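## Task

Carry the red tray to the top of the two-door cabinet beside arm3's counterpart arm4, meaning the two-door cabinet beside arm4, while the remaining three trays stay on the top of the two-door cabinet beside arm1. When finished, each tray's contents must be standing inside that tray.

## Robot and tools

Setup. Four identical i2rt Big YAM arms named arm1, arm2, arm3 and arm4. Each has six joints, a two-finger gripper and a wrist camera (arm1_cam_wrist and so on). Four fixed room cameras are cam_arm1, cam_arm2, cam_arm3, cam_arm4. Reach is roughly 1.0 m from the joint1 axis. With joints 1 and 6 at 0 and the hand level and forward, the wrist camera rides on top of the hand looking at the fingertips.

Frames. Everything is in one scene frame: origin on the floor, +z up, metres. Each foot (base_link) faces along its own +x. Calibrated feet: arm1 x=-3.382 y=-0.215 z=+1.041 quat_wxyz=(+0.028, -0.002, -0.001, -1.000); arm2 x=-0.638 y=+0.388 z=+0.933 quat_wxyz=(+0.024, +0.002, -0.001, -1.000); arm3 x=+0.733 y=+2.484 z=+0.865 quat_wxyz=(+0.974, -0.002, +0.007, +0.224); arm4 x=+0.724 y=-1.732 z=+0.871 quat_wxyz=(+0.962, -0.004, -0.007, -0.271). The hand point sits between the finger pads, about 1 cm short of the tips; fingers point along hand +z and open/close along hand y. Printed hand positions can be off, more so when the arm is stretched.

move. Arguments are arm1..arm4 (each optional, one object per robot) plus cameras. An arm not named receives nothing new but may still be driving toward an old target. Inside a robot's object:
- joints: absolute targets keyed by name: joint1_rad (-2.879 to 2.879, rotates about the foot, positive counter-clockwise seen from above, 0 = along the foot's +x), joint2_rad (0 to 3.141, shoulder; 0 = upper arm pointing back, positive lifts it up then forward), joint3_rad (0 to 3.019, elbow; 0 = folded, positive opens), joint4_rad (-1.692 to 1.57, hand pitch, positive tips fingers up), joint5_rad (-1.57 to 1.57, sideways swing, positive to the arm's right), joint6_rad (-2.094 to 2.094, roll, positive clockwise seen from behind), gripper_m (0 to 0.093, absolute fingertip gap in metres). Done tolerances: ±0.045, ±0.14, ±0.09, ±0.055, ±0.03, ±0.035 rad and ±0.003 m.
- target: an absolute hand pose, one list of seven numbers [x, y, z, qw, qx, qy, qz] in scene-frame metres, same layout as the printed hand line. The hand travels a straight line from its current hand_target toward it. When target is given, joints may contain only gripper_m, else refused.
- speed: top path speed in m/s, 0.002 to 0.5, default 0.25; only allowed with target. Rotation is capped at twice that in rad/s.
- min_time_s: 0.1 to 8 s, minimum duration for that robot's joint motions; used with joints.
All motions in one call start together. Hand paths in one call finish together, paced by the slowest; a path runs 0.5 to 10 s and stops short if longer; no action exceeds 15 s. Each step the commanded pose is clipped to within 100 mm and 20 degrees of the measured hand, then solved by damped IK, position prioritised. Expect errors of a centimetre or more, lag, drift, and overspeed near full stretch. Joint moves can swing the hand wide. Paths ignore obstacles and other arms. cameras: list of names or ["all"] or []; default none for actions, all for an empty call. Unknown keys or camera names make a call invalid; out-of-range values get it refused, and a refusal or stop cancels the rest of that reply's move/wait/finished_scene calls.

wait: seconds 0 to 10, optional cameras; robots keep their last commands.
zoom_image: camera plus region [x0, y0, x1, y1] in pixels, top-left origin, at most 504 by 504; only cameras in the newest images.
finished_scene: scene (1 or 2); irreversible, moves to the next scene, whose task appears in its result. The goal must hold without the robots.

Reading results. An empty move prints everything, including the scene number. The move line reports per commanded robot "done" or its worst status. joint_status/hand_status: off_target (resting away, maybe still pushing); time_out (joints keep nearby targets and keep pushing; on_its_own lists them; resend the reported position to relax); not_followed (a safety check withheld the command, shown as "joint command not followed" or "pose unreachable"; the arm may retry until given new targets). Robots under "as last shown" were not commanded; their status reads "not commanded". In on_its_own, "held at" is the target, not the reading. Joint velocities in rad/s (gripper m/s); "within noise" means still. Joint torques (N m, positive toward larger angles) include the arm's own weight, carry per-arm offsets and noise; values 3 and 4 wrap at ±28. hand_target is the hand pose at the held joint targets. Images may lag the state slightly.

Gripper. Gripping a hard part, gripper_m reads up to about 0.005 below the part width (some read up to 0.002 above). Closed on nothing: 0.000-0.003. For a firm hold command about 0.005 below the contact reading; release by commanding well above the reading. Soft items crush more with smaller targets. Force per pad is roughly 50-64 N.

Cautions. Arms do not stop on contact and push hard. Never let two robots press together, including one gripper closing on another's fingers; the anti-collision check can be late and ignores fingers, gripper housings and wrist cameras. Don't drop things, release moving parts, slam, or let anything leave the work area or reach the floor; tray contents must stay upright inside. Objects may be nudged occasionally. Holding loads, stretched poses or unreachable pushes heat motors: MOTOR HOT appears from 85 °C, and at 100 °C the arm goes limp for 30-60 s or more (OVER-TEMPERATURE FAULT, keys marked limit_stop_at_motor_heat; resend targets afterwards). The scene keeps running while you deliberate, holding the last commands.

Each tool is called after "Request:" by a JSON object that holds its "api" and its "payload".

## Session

Request:
{"api": "move", "payload": {}}

Request:
{"api": "zoom_image", "payload": {"camera": "cam_arm1", "region": [190, 130, 490, 300]}}

Scene clock: 0.00 s.
Joint torques (N m): no reading
Heat: arm1: hottest joint1_rad 32 °C; arm2: hottest joint3_rad 35 °C; arm3: hottest joint3_rad 37 °C; arm4: hottest joint1_rad 34 °C.
Joint velocities: within noise
arm1.joint_positions: joint1_rad=+0.422 joint2_rad=+0.578 joint3_rad=+1.350 joint4_rad=-1.313 joint5_rad=-0.198 joint6_rad=-0.358 gripper_m=+0.09396
arm1.joint_status: not commanded
arm1.hand: x=-3.5642 y=-0.3471 z=+1.5768 quat_wxyz=(-0.115, -0.770, -0.396, +0.486) (m; scene frame)
arm1.hand_target: x=-3.5619 y=-0.3459 z=+1.5878 quat_wxyz=(-0.115, -0.764, -0.394, +0.497) (m; scene frame)
arm1.hand_status: not commanded
arm2.joint_positions: joint1_rad=+0.421 joint2_rad=+0.644 joint3_rad=+1.571 joint4_rad=-1.256 joint5_rad=-0.052 joint6_rad=+0.497 gripper_m=+0.09396
arm2.joint_status: not commanded
arm2.hand: x=-0.8355 y=+0.2808 z=+1.5698 quat_wxyz=(-0.290, -0.814, -0.003, +0.504) (m; scene frame)
arm2.hand_target: x=-0.8318 y=+0.2827 z=+1.5786 quat_wxyz=(-0.294, -0.807, -0.003, +0.512) (m; scene frame)
arm2.hand_status: not commanded
arm3.joint_positions: joint1_rad=-0.423 joint2_rad=+0.637 joint3_rad=+1.333 joint4_rad=-1.526 joint5_rad=+0.222 joint6_rad=+0.654 gripper_m=+0.09396
arm3.joint_status: not commanded
arm3.hand: x=+0.9557 y=+2.4547 z=+1.3375 quat_wxyz=(-0.369, -0.322, -0.872, -0.018) (m; scene frame)
arm3.hand_target: x=+0.9552 y=+2.4547 z=+1.3503 quat_wxyz=(-0.382, -0.321, -0.866, -0.024) (m; scene frame)
arm3.hand_status: not commanded
arm4.joint_positions: joint1_rad=+0.000 joint2_rad=+0.635 joint3_rad=+1.447 joint4_rad=-1.142 joint5_rad=-0.230 joint6_rad=-0.553 gripper_m=+0.09396
arm4.joint_status: not commanded
arm4.hand: x=+0.9513 y=-1.8219 z=+1.4824 quat_wxyz=(-0.545, +0.070, -0.804, +0.228) (m; scene frame)
arm4.hand_target: x=+0.9479 y=-1.8198 z=+1.4930 quat_wxyz=(-0.552, +0.072, -0.797, +0.234) (m; scene frame)
arm4.hand_status: not commanded
pictures: arm1_cam_wrist, arm2_cam_wrist, arm3_cam_wrist, arm4_cam_wrist, cam_arm1, cam_arm2, cam_arm3, cam_arm4
Images, in order (width x height): arm1_cam_wrist 896x504, arm2_cam_wrist 896x504, arm3_cam_wrist 896x504, arm4_cam_wrist 896x504, cam_arm1 896x504, cam_arm2 896x504, cam_arm3 896x504, cam_arm4 896x504.

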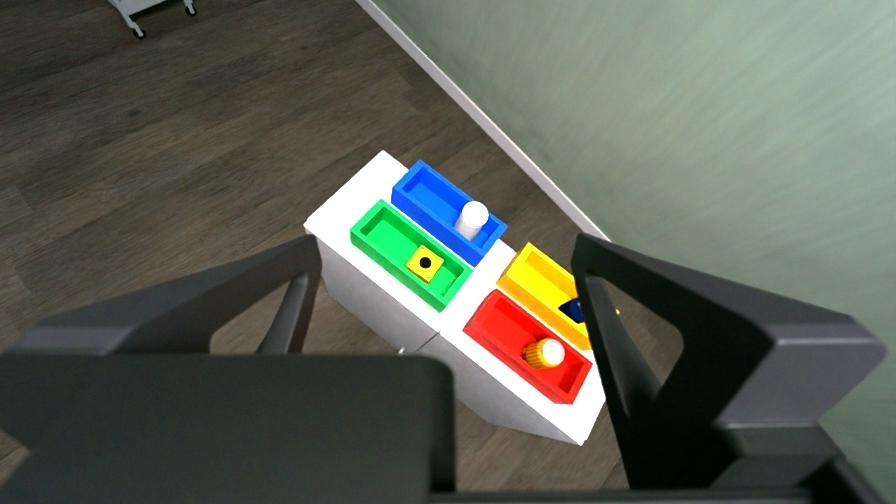

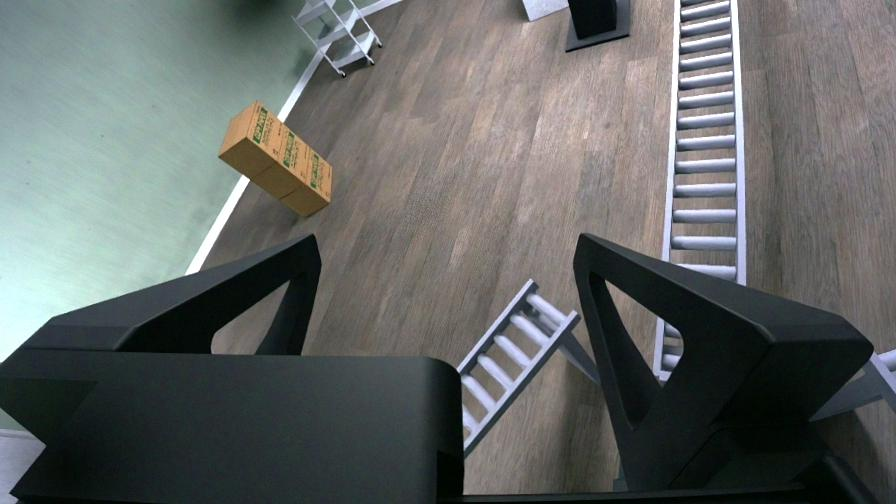

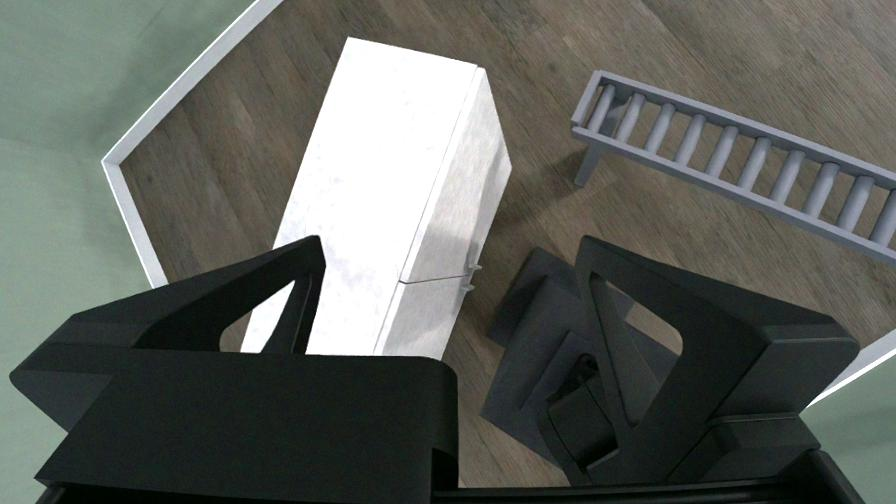

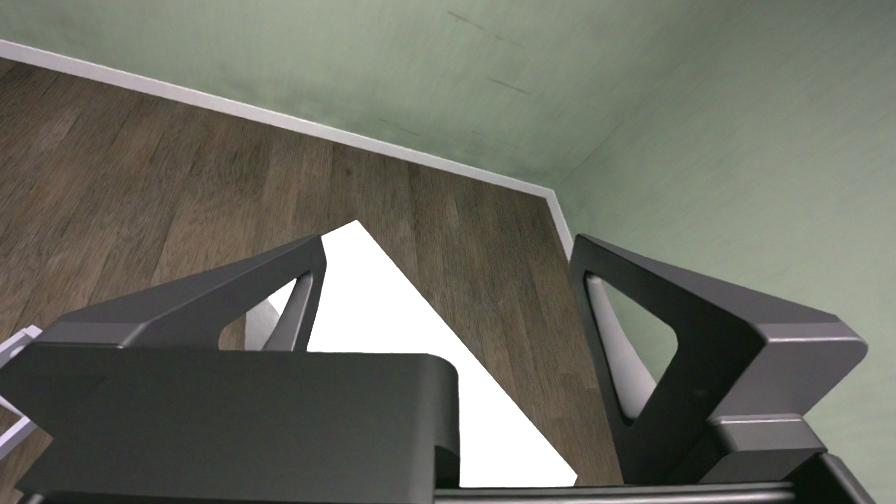

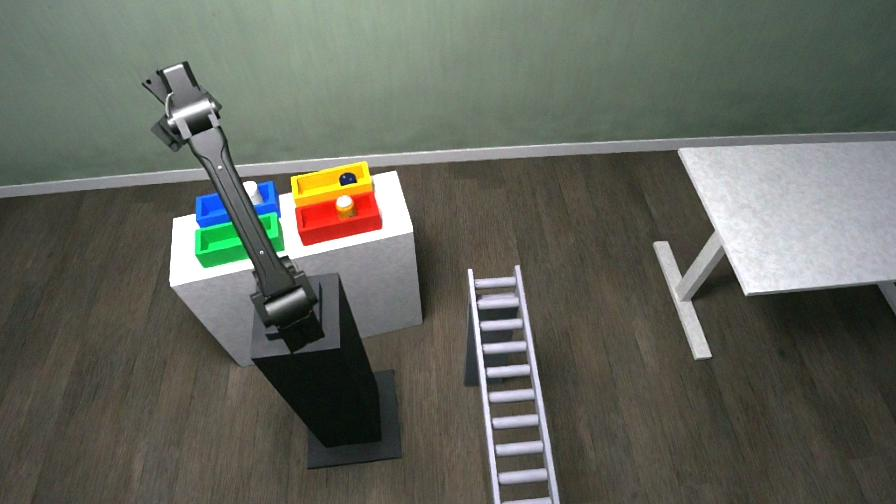

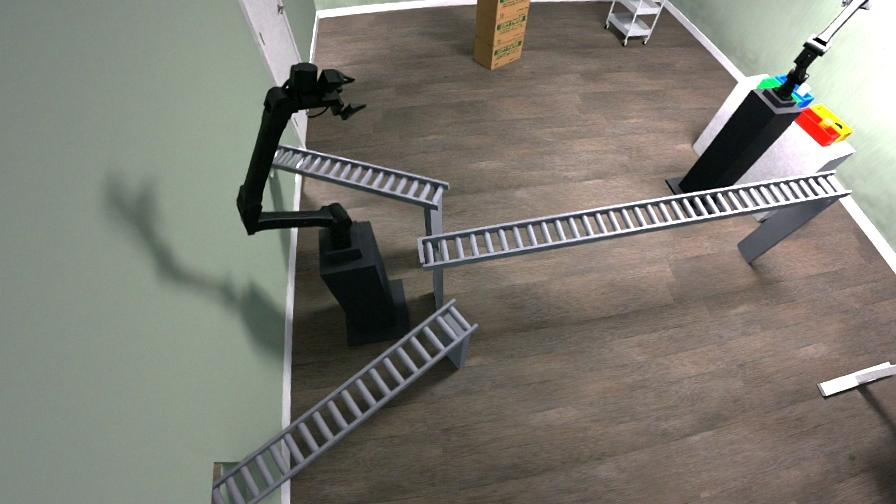

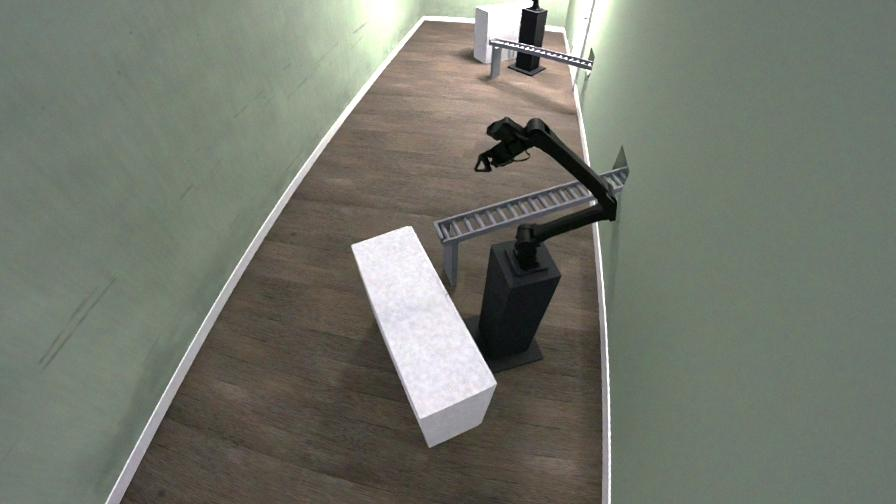

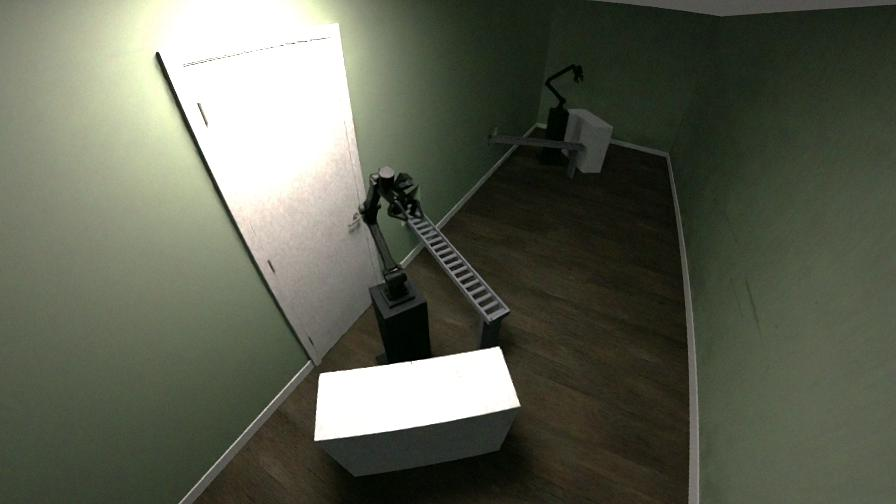

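Scaled by 1.680 from the camera's 896x504 image, which has a finer 1280x720 frame.

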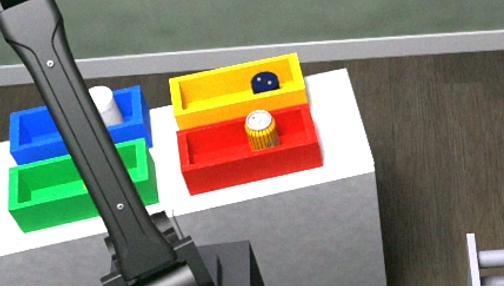

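Request:
{"api": "move", "payload": {"arm1": {"joints":{"joint1_rad":0,"joint2_rad":1.3,"joint3_rad":1.3,"joint4_rad":-1.4,"joint5_rad":0,"joint6_rad":1.0},"min_time_s":2}, "arm2": {"joints":{"joint1_rad":0,"joint2_rad":1.5,"joint3_rad":1.7,"joint4_rad":-1.6,"joint5_rad":0,"joint6_rad":0},"min_time_s":3}, "arm4": {"joints":{"joint1_rad":1.6,"joint2_rad":1.2,"joint3_rad":1.45,"joint4_rad":-1.6,"joint5_rad":0,"joint6_rad":0},"min_time_s":3}, "cameras": ["arm4_cam_wrist","arm2_cam_wrist"]}}

Request:
{"api": "move", "payload": {"arm1": {"target":[-3.86,-0.10,1.10,0,0.766,-0.643,0]}, "cameras": ["arm1_cam_wrist","cam_arm1"]}}

Scene clock: 8.10 s.
Joint torques (N m): arm1=[-1.38 -10.99 7.36 0.08 0.19 0.15] | arm2=[-0.15 -11.46 13.67 0.16 0.03 -0.1] | arm3=[1.08 2.49 9.17 1.18 0.07 -0.08] | arm4=[-0.62 -6.89 9.99 0.76 -0.01 0.1]
Heat: arm1: hottest joint1_rad 32 °C; arm2: hottest joint3_rad 36 °C; arm3: hottest joint3_rad 38 °C; arm4: hottest joint1_rad 34 °C.
move: arm1 done; arm2 done; arm4 done
Joint velocities: within noise
arm1.joint_positions: joint1_rad=+0.009 joint2_rad=+1.300 joint3_rad=+1.299 joint4_rad=-1.392 joint5_rad=-0.002 joint6_rad=+0.989 gripper_m=+0.09397
arm1.joint_status: all done
arm1.hand: x=-3.7919 y=-0.2406 z=+1.3119 quat_wxyz=(-0.048, -0.891, +0.444, +0.078) (m; scene frame)
arm1.hand_target: x=-3.7905 y=-0.2367 z=+1.3116 quat_wxyz=(-0.045, -0.887, +0.453, +0.075) (m; scene frame)
arm1.hand_status: not commanded
arm2.joint_positions: joint1_rad=+0.007 joint2_rad=+1.492 joint3_rad=+1.655 joint4_rad=-1.589 joint5_rad=-0.003 joint6_rad=+0.017 gripper_m=+0.09396
arm2.joint_status: all done
arm2.hand: x=-1.1109 y=+0.3624 z=+1.2610 quat_wxyz=(-0.005, -0.997, -0.020, +0.071) (m; scene frame)
arm2.hand_target: x=-1.1178 y=+0.3659 z=+1.2757 quat_wxyz=(-0.004, -0.996, -0.024, +0.084) (m; scene frame)
arm2.hand_status: not commanded
arm3: as last shown
arm4.joint_positions: joint1_rad=+1.593 joint2_rad=+1.193 joint3_rad=+1.447 joint4_rad=-1.591 joint5_rad=-0.002 joint6_rad=-0.015 gripper_m=+0.09397
arm4.joint_status: all done
arm4.hand: x=+0.9072 y=-1.4060 z=+1.2313 quat_wxyz=(-0.102, +0.502, -0.857, -0.050) (m; scene frame)
arm4.hand_target: x=+0.9051 y=-1.4047 z=+1.2298 quat_wxyz=(-0.097, +0.499, -0.860, -0.048) (m; scene frame)
arm4.hand_status: not commanded
pictures: arm2_cam_wrist, arm4_cam_wrist
Images, in order (width x height): arm2_cam_wrist 896x504, arm4_cam_wrist 896x504.

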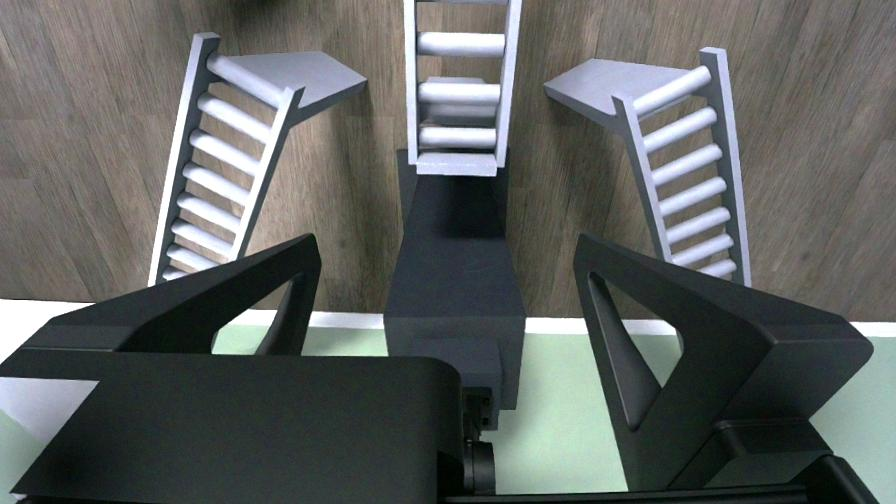

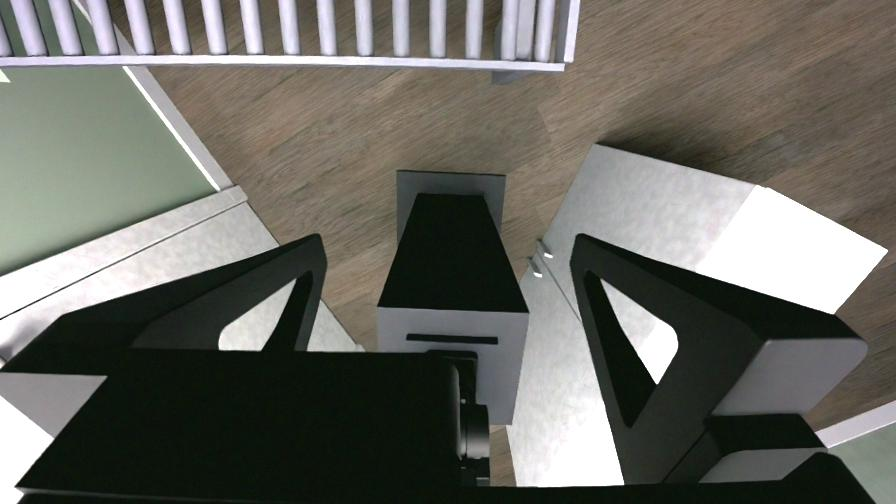

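Scene clock: 9.97 s.
Joint torques (N m): arm1=[-1.14 -16.15 8.76 0.29 0.16 0.15] | arm2=[-0.21 -11.58 13.72 0.09 0.02 -0.1] | arm3=[0.91 2.32 9.14 1.17 0.09 -0.06] | arm4=[-0.21 -6.24 9.92 0.58 -0.03 0.07]
Heat: arm1: hottest joint1_rad 32 °C; arm2: hottest joint3_rad 37 °C; arm3: hottest joint3_rad 38 °C; arm4: hottest joint1_rad 34 °C.
move: arm1 off_target
Joint velocities: within noise
arm1.joint_positions: joint1_rad=-0.284 joint2_rad=+1.752 joint3_rad=+1.206 joint4_rad=-1.078 joint5_rad=+0.001 joint6_rad=+1.152 gripper_m=+0.09397
arm1.joint_status: not commanded
arm1.hand: x=-3.8400 y=-0.1075 z=+1.0874 quat_wxyz=(+0.010, -0.771, +0.636, -0.022) (m; scene frame)
arm1.hand_target: x=-3.8592 y=-0.1002 z=+1.1005 quat_wxyz=(+0.000, -0.766, +0.643, +0.000) (m; scene frame)
arm1.hand_status: off_target (0.025 m and 3.0 deg from the pose sent, 0.263 m and 29.0 deg at the start)
arm2, arm3, arm4: as last shown
arm2.joint_positions: joint1_rad=+0.007 joint2_rad=+1.492 joint3_rad=+1.655 joint4_rad=-1.589 joint5_rad=-0.003 joint6_rad=+0.016 gripper_m=+0.09396
arm4.hand_target: x=+0.9051 y=-1.4047 z=+1.2298 quat_wxyz=(-0.097, +0.499, -0.860, -0.047) (m; scene frame)
pictures: arm1_cam_wrist, cam_arm1
Images, in order (width x height): arm1_cam_wrist 896x504, cam_arm1 896x504.

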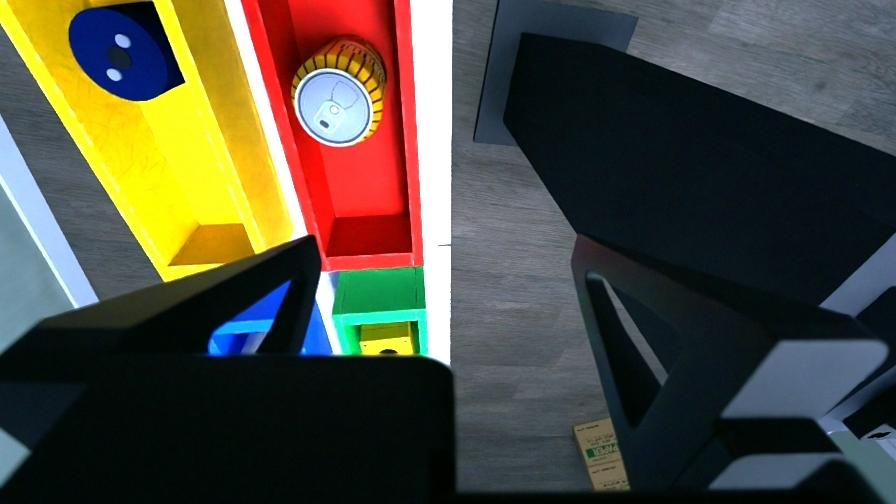

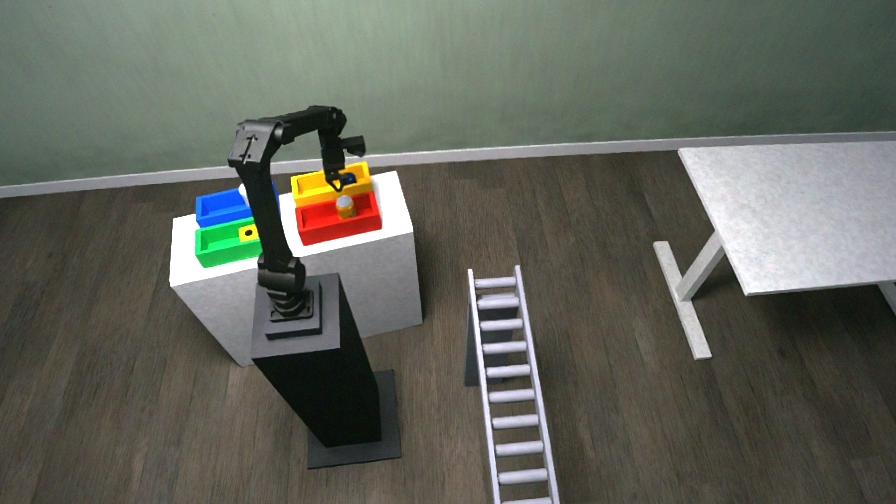

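Request:
{"api": "move", "payload": {"arm1": {"joints":{"joint1_rad":-0.2,"joint6_rad":-1.9,"gripper_m":0.05},"min_time_s":2.5}}}

Request:
{"api": "move", "payload": {"arm1": {"target":[-3.848,-0.183,1.0,0,0.643,0.766,0]}, "cameras": ["arm1_cam_wrist","cam_arm1"]}}

Request:
{"api": "zoom_image", "payload": {"camera": "cam_arm1", "region": [270, 130, 420, 260]}}

Scene clock: 24.80 s.
Joint torques (N m): arm1=[-0.32 -15.97 8.66 0.16 -0.03 -0.04] | arm2=[0.03 -11.46 13.76 0.2 0.04 -0.1] | arm3=[0.97 2.49 9.22 1.17 0.08 -0.05] | arm4=[-0.03 -6.77 10.25 0.68 -0.04 0.11]
Heat: arm1: hottest joint1_rad 32 °C; arm2: hottest joint3_rad 39 °C; arm3: hottest joint3_rad 40 °C; arm4: hottest joint1_rad 34 °C.
move: arm1 done
Joint velocities: within noise
arm1.joint_positions: joint1_rad=-0.211 joint2_rad=+1.752 joint3_rad=+1.206 joint4_rad=-1.078 joint5_rad=+0.001 joint6_rad=-1.888 gripper_m=+0.05015
arm1.joint_status: all done
arm1.hand: x=-3.8466 y=-0.1415 z=+1.0875 quat_wxyz=(-0.021, -0.647, -0.762, -0.012) (m; scene frame)
arm1.hand_target: x=-3.8674 y=-0.1431 z=+1.1006 quat_wxyz=(+0.000, -0.639, -0.769, +0.000) (m; scene frame)
arm1.hand_status: not commanded
arm2, arm3, arm4: as last shown
pictures: none

Scene clock: 26.10 s.
Joint torques (N m): arm1=[-0.32 -16.09 4.89 0.31 -0.08 0.17] | arm2=[0.03 -11.69 13.71 0.1 0.02 -0.11] | arm3=[1.2 2.49 9.14 1.21 0.08 -0.05] | arm4=[-0.56 -6.59 10.1 0.64 -0.01 0.05]
Heat: arm1: hottest joint1_rad 32 °C; arm2: hottest joint3_rad 40 °C; arm3: hottest joint3_rad 40 °C; arm4: hottest joint1_rad 34 °C.
move: arm1 done
Joint velocities: within noise
arm1.joint_positions: joint1_rad=-0.130 joint2_rad=+1.859 joint3_rad=+1.079 joint4_rad=-0.805 joint5_rad=+0.001 joint6_rad=-1.823 gripper_m=+0.05015
arm1.joint_status: not commanded
arm1.hand: x=-3.8440 y=-0.1801 z=+1.0005 quat_wxyz=(-0.004, -0.641, -0.767, -0.002) (m; scene frame)
arm1.hand_target: x=-3.8480 y=-0.1830 z=+1.0000 quat_wxyz=(+0.000, -0.643, -0.766, +0.000) (m; scene frame)
arm1.hand_status: done (0.005 m and 0.6 deg from the pose sent, 0.097 m and 2.8 deg at the start)
arm2, arm3, arm4: as last shown
pictures: arm1_cam_wrist, cam_arm1
Images, in order (width x height): arm1_cam_wrist 896x504, cam_arm1 896x504.

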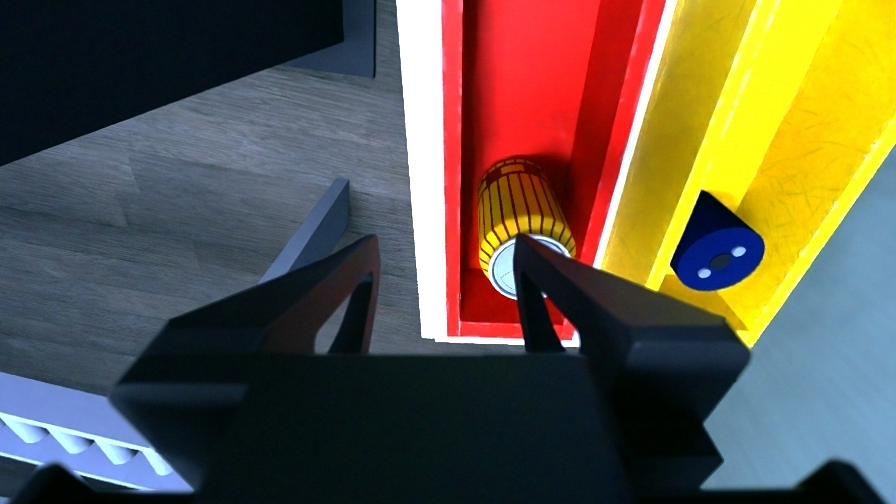

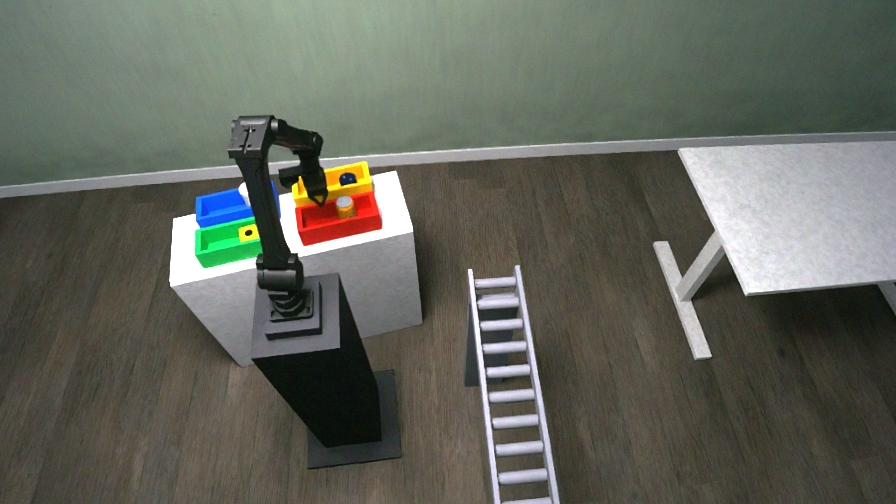

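Scaled by 3.360 from the camera's 896x504 image, which has a finer 1280x720 frame.

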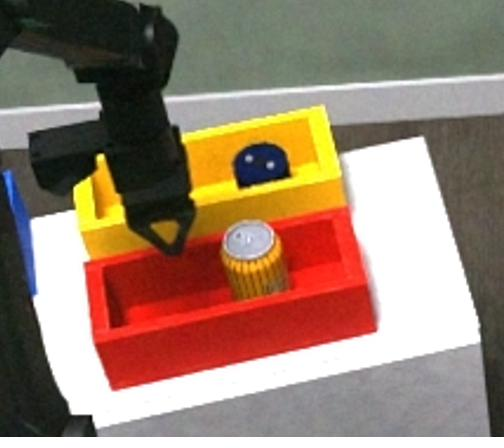

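Request:
{"api": "move", "payload": {"arm1": {"target":[-3.860,-0.169,0.842,0,0.643,0.766,0],"speed":0.15}, "cameras": ["arm1_cam_wrist","cam_arm1"]}}

Request:
{"api": "zoom_image", "payload": {"camera": "cam_arm1", "region": [270, 130, 420, 260]}}

Scene clock: 34.70 s.
Joint torques (N m): arm1=[-1.85 -17.26 4.15 0.18 -0.06 -0.06] | arm2=[0.03 -11.52 13.78 0.16 0.04 -0.11] | arm3=[0.97 2.49 9.09 1.17 0.07 -0.05] | arm4=[-0.56 -6.42 10.19 0.64 -0.04 0.07]
Heat: arm1: hottest joint1_rad 32 °C; arm2: hottest joint3_rad 41 °C; arm3: hottest joint3_rad 40 °C; arm4: hottest joint1_rad 34 °C.
move: arm1 off_target
Joint velocities: within noise
arm1.joint_positions: joint1_rad=-0.140 joint2_rad=+2.220 joint3_rad=+1.105 joint4_rad=-0.481 joint5_rad=+0.001 joint6_rad=-1.828 gripper_m=+0.05015
arm1.joint_status: not commanded
arm1.hand: x=-3.8484 y=-0.1754 z=+0.8428 quat_wxyz=(-0.009, -0.643, -0.766, -0.005) (m; scene frame)
arm1.hand_target: x=-3.8597 y=-0.1690 z=+0.8423 quat_wxyz=(+0.000, -0.643, -0.766, +0.000) (m; scene frame)
arm1.hand_status: off_target (0.013 m and 1.2 deg from the pose sent, 0.160 m and 0.6 deg at the start)
arm2, arm3, arm4: as last shown
pictures: arm1_cam_wrist, cam_arm1
Images, in order (width x height): arm1_cam_wrist 896x504, cam_arm1 896x504.

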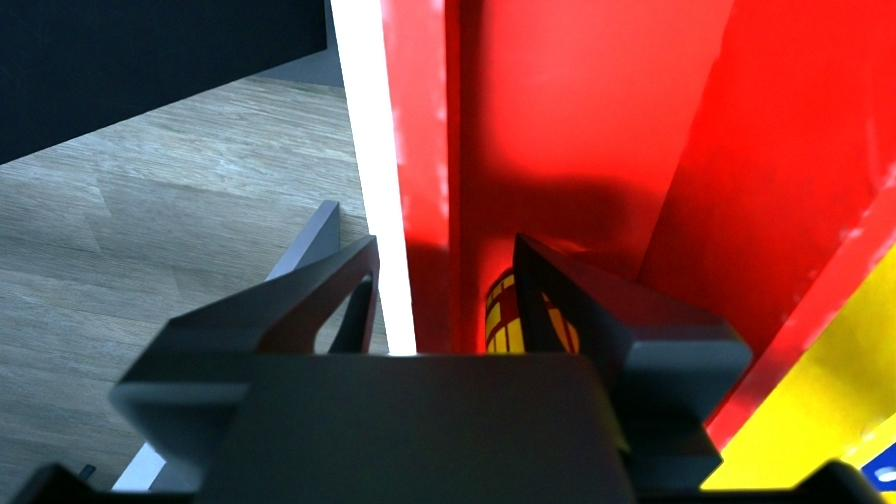

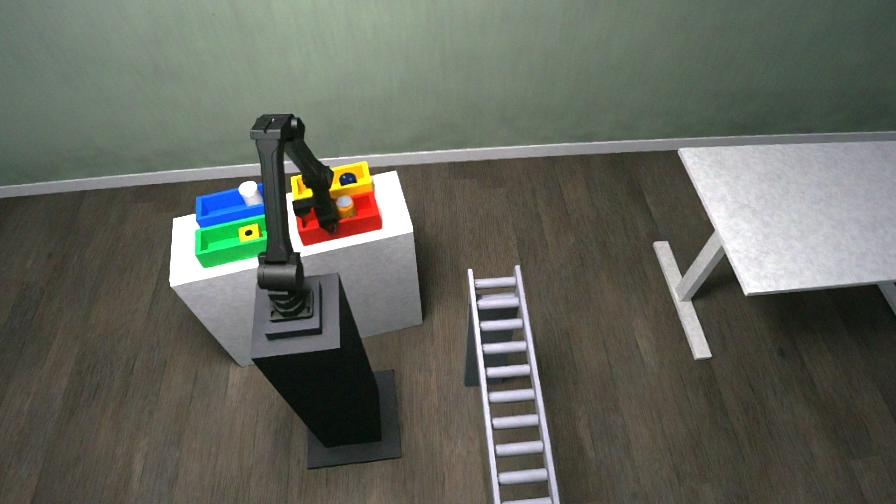

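Scaled by 3.360 from the camera's 896x504 image, which has a finer 1280x720 frame.

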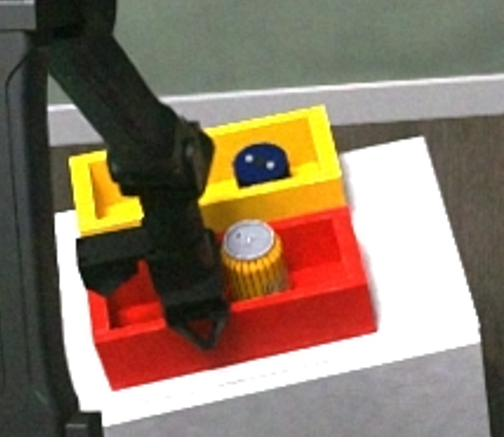

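Request:
{"api": "move", "payload": {"arm1": {"target":[-3.853,-0.169,0.842,0,0.643,0.766,0],"speed":0.1}}}

Request:
{"api": "move", "payload": {"arm1": {"joints":{"gripper_m":0.004}}}}

Request:
{"api": "move", "payload": {"arm1": {"target":[-3.85,-0.169,0.97,0,0.643,0.766,0],"speed":0.12}, "cameras": ["arm1_cam_wrist","cam_arm1"]}}

Request:
{"api": "zoom_image", "payload": {"camera": "cam_arm1", "region": [270, 130, 420, 260]}}

Scene clock: 40.33 s.
Joint torques (N m): arm1=[-1.85 -17.96 2.58 0.31 -0.04 -0.08] | arm2=[-0.09 -11.69 13.74 0.12 0.02 -0.1] | arm3=[1.08 2.67 9.17 1.17 0.08 -0.06] | arm4=[-0.56 -6.12 10.21 0.44 -0.02 0.12]
Heat: arm1: hottest joint1_rad 32 °C; arm2: hottest joint3_rad 42 °C; arm3: hottest joint3_rad 41 °C; arm4: hottest joint1_rad 34 °C.
move: arm1 done
Joint velocities: within noise
arm1.joint_positions: joint1_rad=-0.141 joint2_rad=+2.220 joint3_rad=+1.105 joint4_rad=-0.468 joint5_rad=+0.001 joint6_rad=-1.829 gripper_m=+0.05015
arm1.joint_status: not commanded
arm1.hand: x=-3.8516 y=-0.1746 z=+0.8427 quat_wxyz=(-0.003, -0.643, -0.766, -0.002) (m; scene frame)
arm1.hand_target: x=-3.8529 y=-0.1691 z=+0.8420 quat_wxyz=(+0.000, -0.643, -0.766, +0.000) (m; scene frame)
arm1.hand_status: done (0.006 m and 0.4 deg from the pose sent, 0.008 m and 1.2 deg at the start)
arm2, arm3, arm4: as last shown
pictures: none

Scene clock: 41.13 s.
Joint torques (N m): arm1=[-1.55 -17.67 2.74 0.02 -0.03 -0.03] | arm2=[-0.15 -11.63 13.75 0.1 0.03 -0.11] | arm3=[0.73 2.2 9.14 1.2 0.08 -0.05] | arm4=[-0.5 -6.77 9.95 0.68 0.01 0.1]
Heat: arm1: hottest joint1_rad 32 °C; arm2: hottest joint3_rad 42 °C; arm3: hottest joint3_rad 41 °C; arm4: hottest joint1_rad 34 °C.
move: arm1 off_target
Joint velocities: within noise
arm1.joint_positions: joint1_rad=-0.141 joint2_rad=+2.215 joint3_rad=+1.104 joint4_rad=-0.462 joint5_rad=+0.001 joint6_rad=-1.833 gripper_m=+0.01140
arm1.joint_status: gripper_m off_target (ended at +0.01142, target +0.00400)
arm1.hand: x=-3.8538 y=-0.1744 z=+0.8448 quat_wxyz=(+0.000, -0.642, -0.767, +0.001) (m; scene frame)
arm1.hand_target: x=-3.8530 y=-0.1691 z=+0.8420 quat_wxyz=(+0.000, -0.643, -0.766, +0.000) (m; scene frame)
arm1.hand_status: not commanded
arm2, arm3, arm4: as last shown
pictures: none

Scene clock: 43.00 s.
Joint torques (N m): arm1=[-1.79 -20.89 5.03 -0.4 0.02 -0.03] | arm2=[0.03 -11.52 13.81 0.13 0.04 -0.11] | arm3=[1.2 2.49 9.16 1.17 0.08 -0.06] | arm4=[-0.79 -6.42 10.09 0.64 0.01 0.11]
Heat: arm1: hottest joint1_rad 32 °C; arm2: hottest joint3_rad 42 °C; arm3: hottest joint3_rad 41 °C; arm4: hottest joint1_rad 34 °C.
move: arm1 off_target
Joint velocities: within noise
arm1.joint_positions: joint1_rad=-0.141 joint2_rad=+1.974 joint3_rad=+1.065 joint4_rad=-0.724 joint5_rad=+0.000 joint6_rad=-1.834 gripper_m=+0.01134
arm1.joint_status: not commanded
arm1.hand: x=-3.8330 y=-0.1761 z=+0.9458 quat_wxyz=(-0.025, -0.641, -0.767, -0.016) (m; scene frame)
arm1.hand_target: x=-3.8495 y=-0.1691 z=+0.9697 quat_wxyz=(+0.000, -0.643, -0.766, +0.000) (m; scene frame)
arm1.hand_status: off_target (0.030 m and 3.3 deg from the pose sent, 0.125 m and 0.2 deg at the start)
arm2, arm4: as last shown
arm3.joint_positions: joint1_rad=-0.423 joint2_rad=+0.637 joint3_rad=+1.333 joint4_rad=-1.526 joint5_rad=+0.222 joint6_rad=+0.654 gripper_m=+0.09396
arm3.joint_status: not commanded
arm3.hand: x=+0.9557 y=+2.4547 z=+1.3375 quat_wxyz=(-0.369, -0.322, -0.872, -0.018) (m; scene frame)
arm3.hand_target: x=+0.9552 y=+2.4547 z=+1.3503 quat_wxyz=(-0.382, -0.321, -0.866, -0.024) (m; scene frame)
arm3.hand_status: not commanded
pictures: arm1_cam_wrist, cam_arm1
Images, in order (width x height): arm1_cam_wrist 896x504, cam_arm1 896x504.

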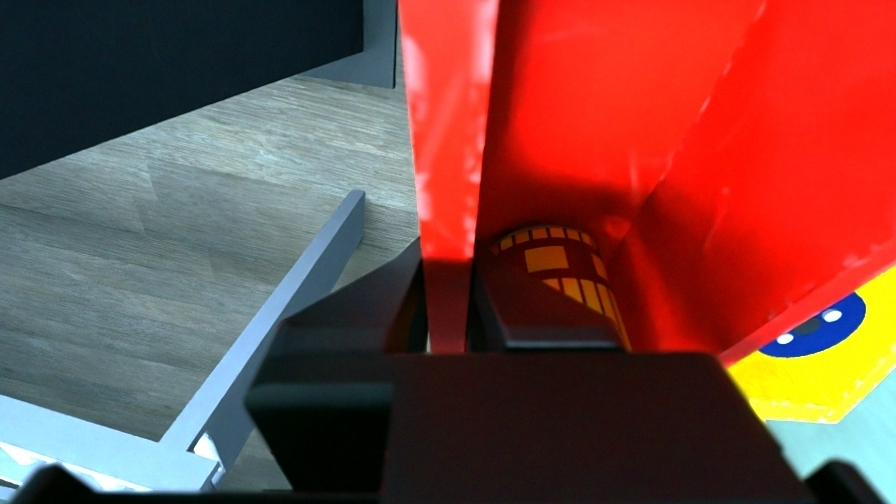

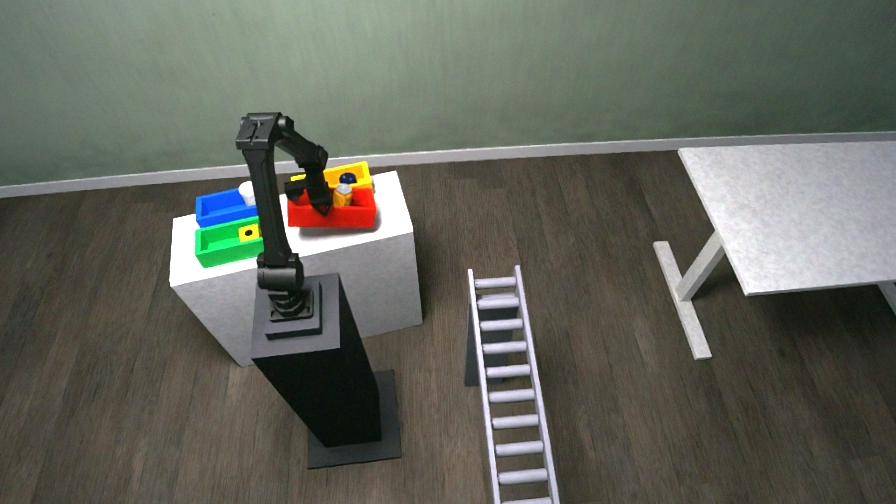

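Scaled by 3.360 from the camera's 896x504 image, which has a finer 1280x720 frame.

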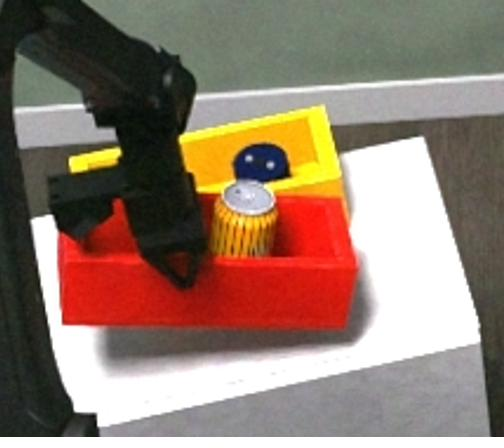

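Request:
{"api": "move", "payload": {"arm1": {"target":[-3.83,-0.15,1.14,0,0.643,0.766,0],"speed":0.2}}}

Request:
{"api": "move", "payload": {"arm1": {"target":[-3.74,0.15,1.16,0,0.891,0.454,0],"speed":0.15}}}

Request:
{"api": "move", "payload": {"arm1": {"target":[-3.48,0.35,1.15,-0.03,1,0,0],"speed":0.15}, "cameras": ["arm1_cam_wrist","cam_arm1"]}}

Request:
{"api": "zoom_image", "payload": {"camera": "cam_arm1", "region": [400, 180, 600, 380]}}

Scene clock: 50.30 s.
Joint torques (N m): arm1=[-1.2 -17.73 10.63 -0.46 0.22 -0.03] | arm2=[0.15 -11.58 13.7 0.18 0.01 -0.1] | arm3=[1.2 2.49 9.11 1.18 0.07 -0.07] | arm4=[-0.5 -6.71 10.04 0.7 0.01 0.07]
Heat: arm1: hottest joint1_rad 32 °C; arm2: hottest joint3_rad 43 °C; arm3: hottest joint3_rad 41 °C; arm4: hottest joint3_rad 35 °C.
move: arm1 off_target
Joint velocities: within noise
arm1.joint_positions: joint1_rad=-0.192 joint2_rad=+1.647 joint3_rad=+1.107 joint4_rad=-1.138 joint5_rad=-0.004 joint6_rad=-1.877 gripper_m=+0.01133
arm1.joint_status: not commanded
arm1.hand: x=-3.7978 y=-0.1579 z=+1.1025 quat_wxyz=(-0.045, -0.644, -0.764, -0.024) (m; scene frame)
arm1.hand_target: x=-3.8274 y=-0.1504 z=+1.1408 quat_wxyz=(+0.000, -0.643, -0.766, +0.000) (m; scene frame)
arm1.hand_status: off_target (0.050 m and 5.9 deg from the pose sent, 0.196 m and 3.3 deg at the start)
arm2.joint_positions: joint1_rad=+0.007 joint2_rad=+1.492 joint3_rad=+1.655 joint4_rad=-1.589 joint5_rad=-0.003 joint6_rad=+0.016 gripper_m=+0.09396
arm2.joint_status: not commanded
arm2.hand: x=-1.1109 y=+0.3624 z=+1.2610 quat_wxyz=(-0.005, -0.997, -0.020, +0.071) (m; scene frame)
arm2.hand_target: x=-1.1178 y=+0.3659 z=+1.2757 quat_wxyz=(-0.004, -0.996, -0.024, +0.084) (m; scene frame)
arm2.hand_status: not commanded
arm3: as last shown
arm4.joint_positions: joint1_rad=+1.593 joint2_rad=+1.193 joint3_rad=+1.447 joint4_rad=-1.591 joint5_rad=-0.002 joint6_rad=-0.015 gripper_m=+0.09397
arm4.joint_status: not commanded
arm4.hand: x=+0.9072 y=-1.4060 z=+1.2313 quat_wxyz=(-0.102, +0.502, -0.857, -0.050) (m; scene frame)
arm4.hand_target: x=+0.9051 y=-1.4047 z=+1.2298 quat_wxyz=(-0.097, +0.499, -0.860, -0.047) (m; scene frame)
arm4.hand_status: not commanded
pictures: none

Scene clock: 53.67 s.
Joint torques (N m): arm1=[-0.97 -18.49 11.51 -0.49 0.08 0.18] | arm2=[-0.15 -11.4 13.72 0.16 0.04 -0.11] | arm3=[1.2 2.32 9.13 1.18 0.09 -0.04] | arm4=[-0.32 -6.83 10.14 0.7 -0.02 0.11]
Heat: arm1: hottest joint1_rad 32 °C; arm2: hottest joint3_rad 43 °C; arm3: hottest joint3_rad 42 °C; arm4: hottest joint3_rad 35 °C.
move: arm1 off_target
Joint velocities: within noise
arm1.joint_positions: joint1_rad=-0.845 joint2_rad=+1.747 joint3_rad=+1.313 joint4_rad=-1.229 joint5_rad=-0.001 joint6_rad=-1.749 gripper_m=+0.01133
arm1.joint_status: not commanded
arm1.hand: x=-3.7191 y=+0.1256 z=+1.1254 quat_wxyz=(-0.044, -0.886, -0.462, -0.011) (m; scene frame)
arm1.hand_target: x=-3.7381 y=+0.1479 z=+1.1608 quat_wxyz=(+0.000, -0.891, -0.454, +0.001) (m; scene frame)
arm1.hand_status: off_target (0.047 m and 5.3 deg from the pose sent, 0.319 m and 46.1 deg at the start)
arm2, arm3, arm4: as last shown
pictures: none

Scene clock: 57.53 s.
Joint torques (N m): arm1=[-1.14 -20.95 11.86 -0.2 0.33 0.18] | arm2=[-0.03 -11.4 13.76 0.24 0.03 -0.1] | arm3=[0.97 2.26 9.17 1.21 0.08 -0.04] | arm4=[-0.03 -6.18 9.98 0.62 0 0.05]
Heat: arm1: hottest joint1_rad 32 °C; arm2: hottest joint3_rad 44 °C; arm3: hottest joint3_rad 42 °C; arm4: hottest joint3_rad 35 °C.
move: arm1 off_target
Joint velocities: within noise
arm1.joint_positions: joint1_rad=-1.447 joint2_rad=+1.869 joint3_rad=+1.459 joint4_rad=-1.197 joint5_rad=+0.004 joint6_rad=-1.409 gripper_m=+0.01133
arm1.joint_status: not commanded
arm1.hand: x=-3.4772 y=+0.3163 z=+1.1122 quat_wxyz=(-0.019, -1.000, -0.009, -0.003) (m; scene frame)
arm1.hand_target: x=-3.4794 y=+0.3468 z=+1.1511 quat_wxyz=(+0.030, -1.000, +0.000, +0.001) (m; scene frame)
arm1.hand_status: off_target (0.051 m and 5.7 deg from the pose sent, 0.329 m and 55.7 deg at the start)
arm2, arm3, arm4: as last shown
pictures: arm1_cam_wrist, cam_arm1
Images, in order (width x height): arm1_cam_wrist 896x504, cam_arm1 896x504.

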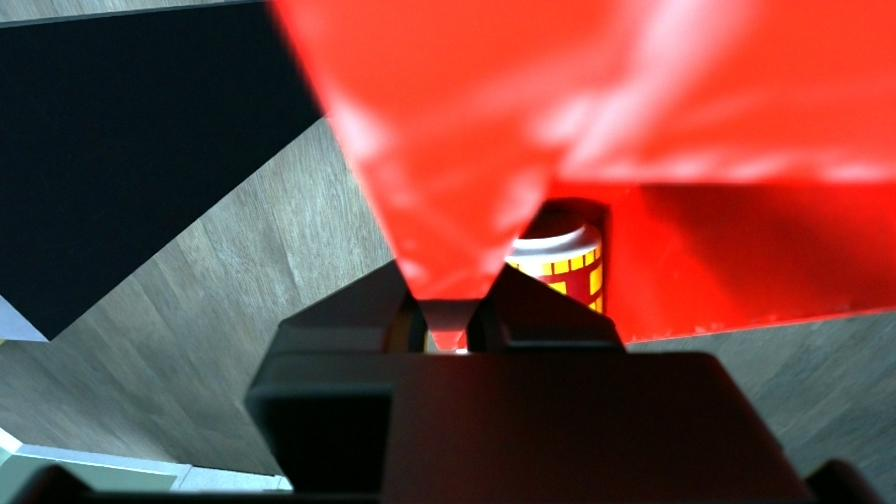

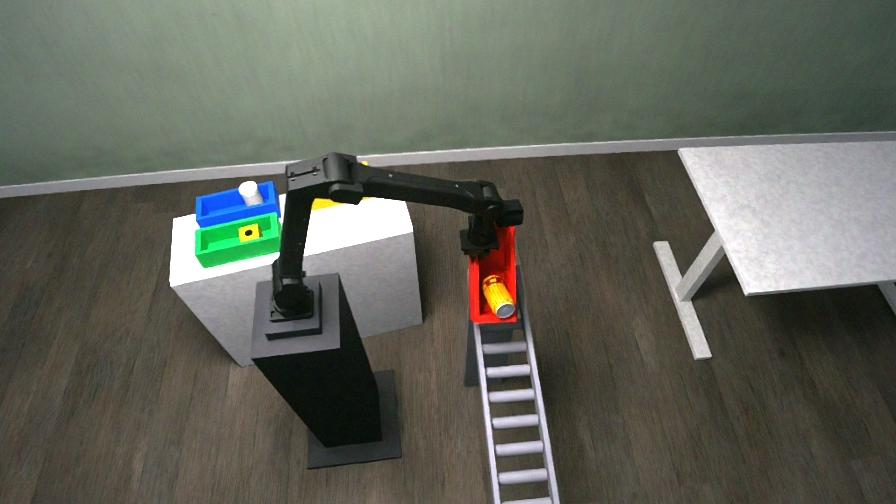

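Scaled by 2.520 from the camera's 896x504 image, which has a finer 1280x720 frame.

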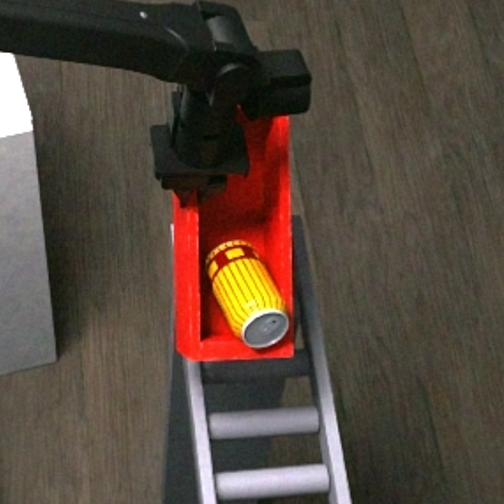

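Request:
{"api": "move", "payload": {"arm1": {"target":[-3.48,0.35,1.15,-0.03,0.976,0,0.216],"speed":0.1}, "cameras": ["arm1_cam_wrist","cam_arm1","cam_arm2"]}}

Request:
{"api": "zoom_image", "payload": {"camera": "cam_arm1", "region": [400, 180, 600, 380]}}

Request:
{"api": "zoom_image", "payload": {"camera": "cam_arm2", "region": [720, 80, 896, 250]}}

Scene clock: 64.40 s.
Joint torques (N m): arm1=[-0.09 -21.89 11.52 -0.75 1.4 0.3] | arm2=[-0.15 -11.63 13.72 0.12 0.05 -0.11] | arm3=[1.03 2.37 9.14 1.18 0.09 -0.06] | arm4=[-0.09 -6.42 10.15 0.61 -0.01 0.07]
Heat: arm1: hottest joint3_rad 34 °C; arm2: hottest joint3_rad 44 °C; arm3: hottest joint3_rad 42 °C; arm4: hottest joint3_rad 36 °C.
move: arm1 off_target
Joint velocities: within noise
arm1.joint_positions: joint1_rad=-1.334 joint2_rad=+1.953 joint3_rad=+1.543 joint4_rad=-1.318 joint5_rad=+0.409 joint6_rad=-1.282 gripper_m=+0.01132
arm1.joint_status: not commanded
arm1.hand: x=-3.4709 y=+0.3225 z=+1.1136 quat_wxyz=(-0.017, -0.977, -0.018, -0.214) (m; scene frame)
arm1.hand_target: x=-3.4795 y=+0.3472 z=+1.1507 quat_wxyz=(+0.030, -0.976, +0.000, -0.215) (m; scene frame)
arm1.hand_status: off_target (0.046 m and 5.7 deg from the pose sent, 0.051 m and 25.3 deg at the start)
arm2, arm3, arm4: as last shown
pictures: arm1_cam_wrist, cam_arm1, cam_arm2
Images, in order (width x height): arm1_cam_wrist 896x504, cam_arm1 896x504, cam_arm2 896x504.

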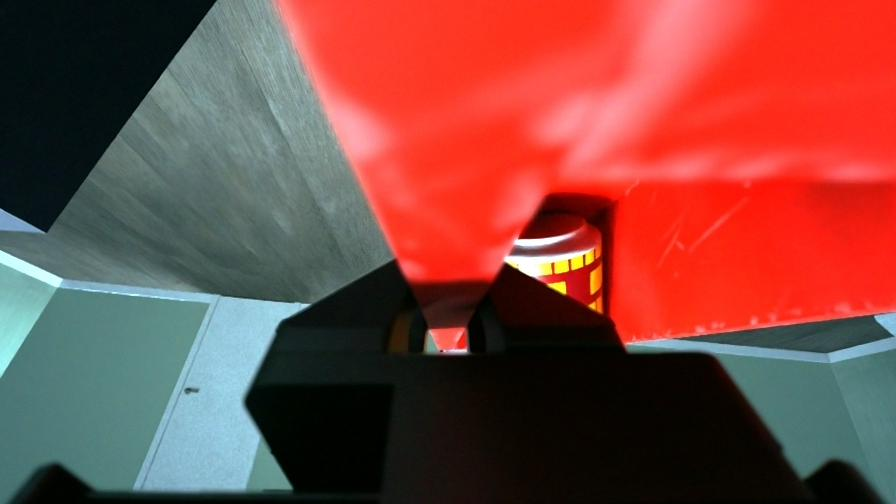

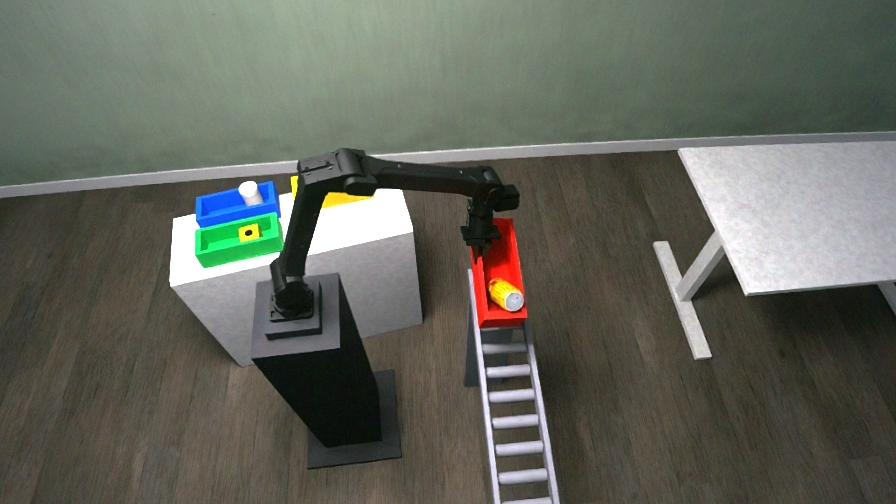

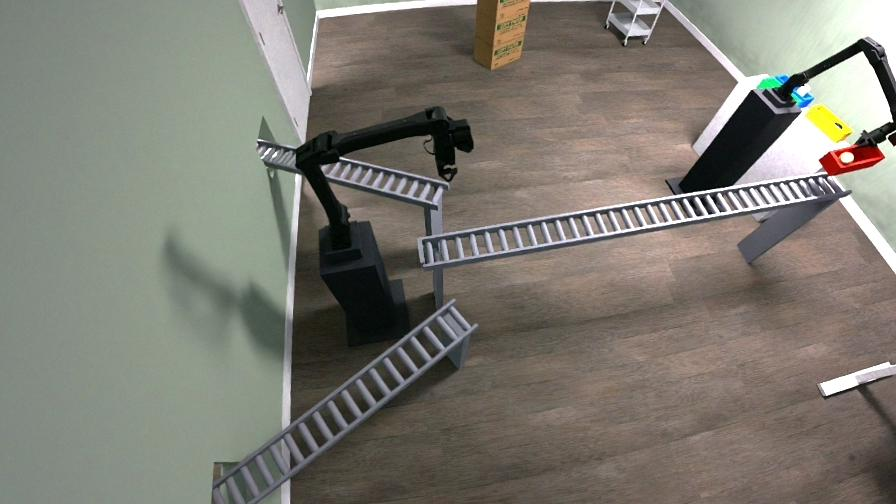

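Scaled by 2.520 from the camera's 896x504 image, which has a finer 1280x720 frame.

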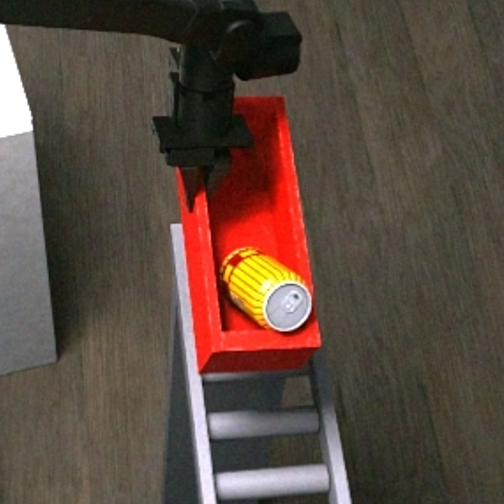

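Scaled by 2.864 from the camera's 896x504 image, which has a finer 1280x720 frame.

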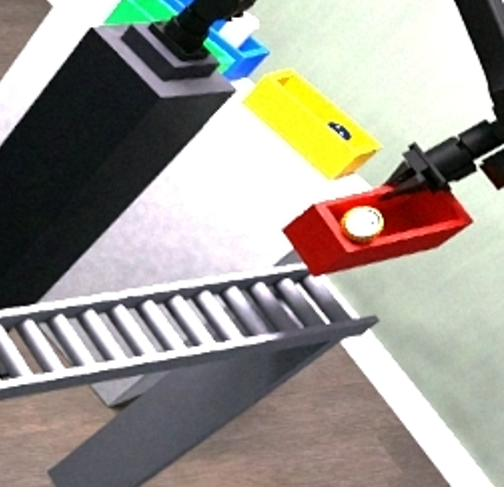

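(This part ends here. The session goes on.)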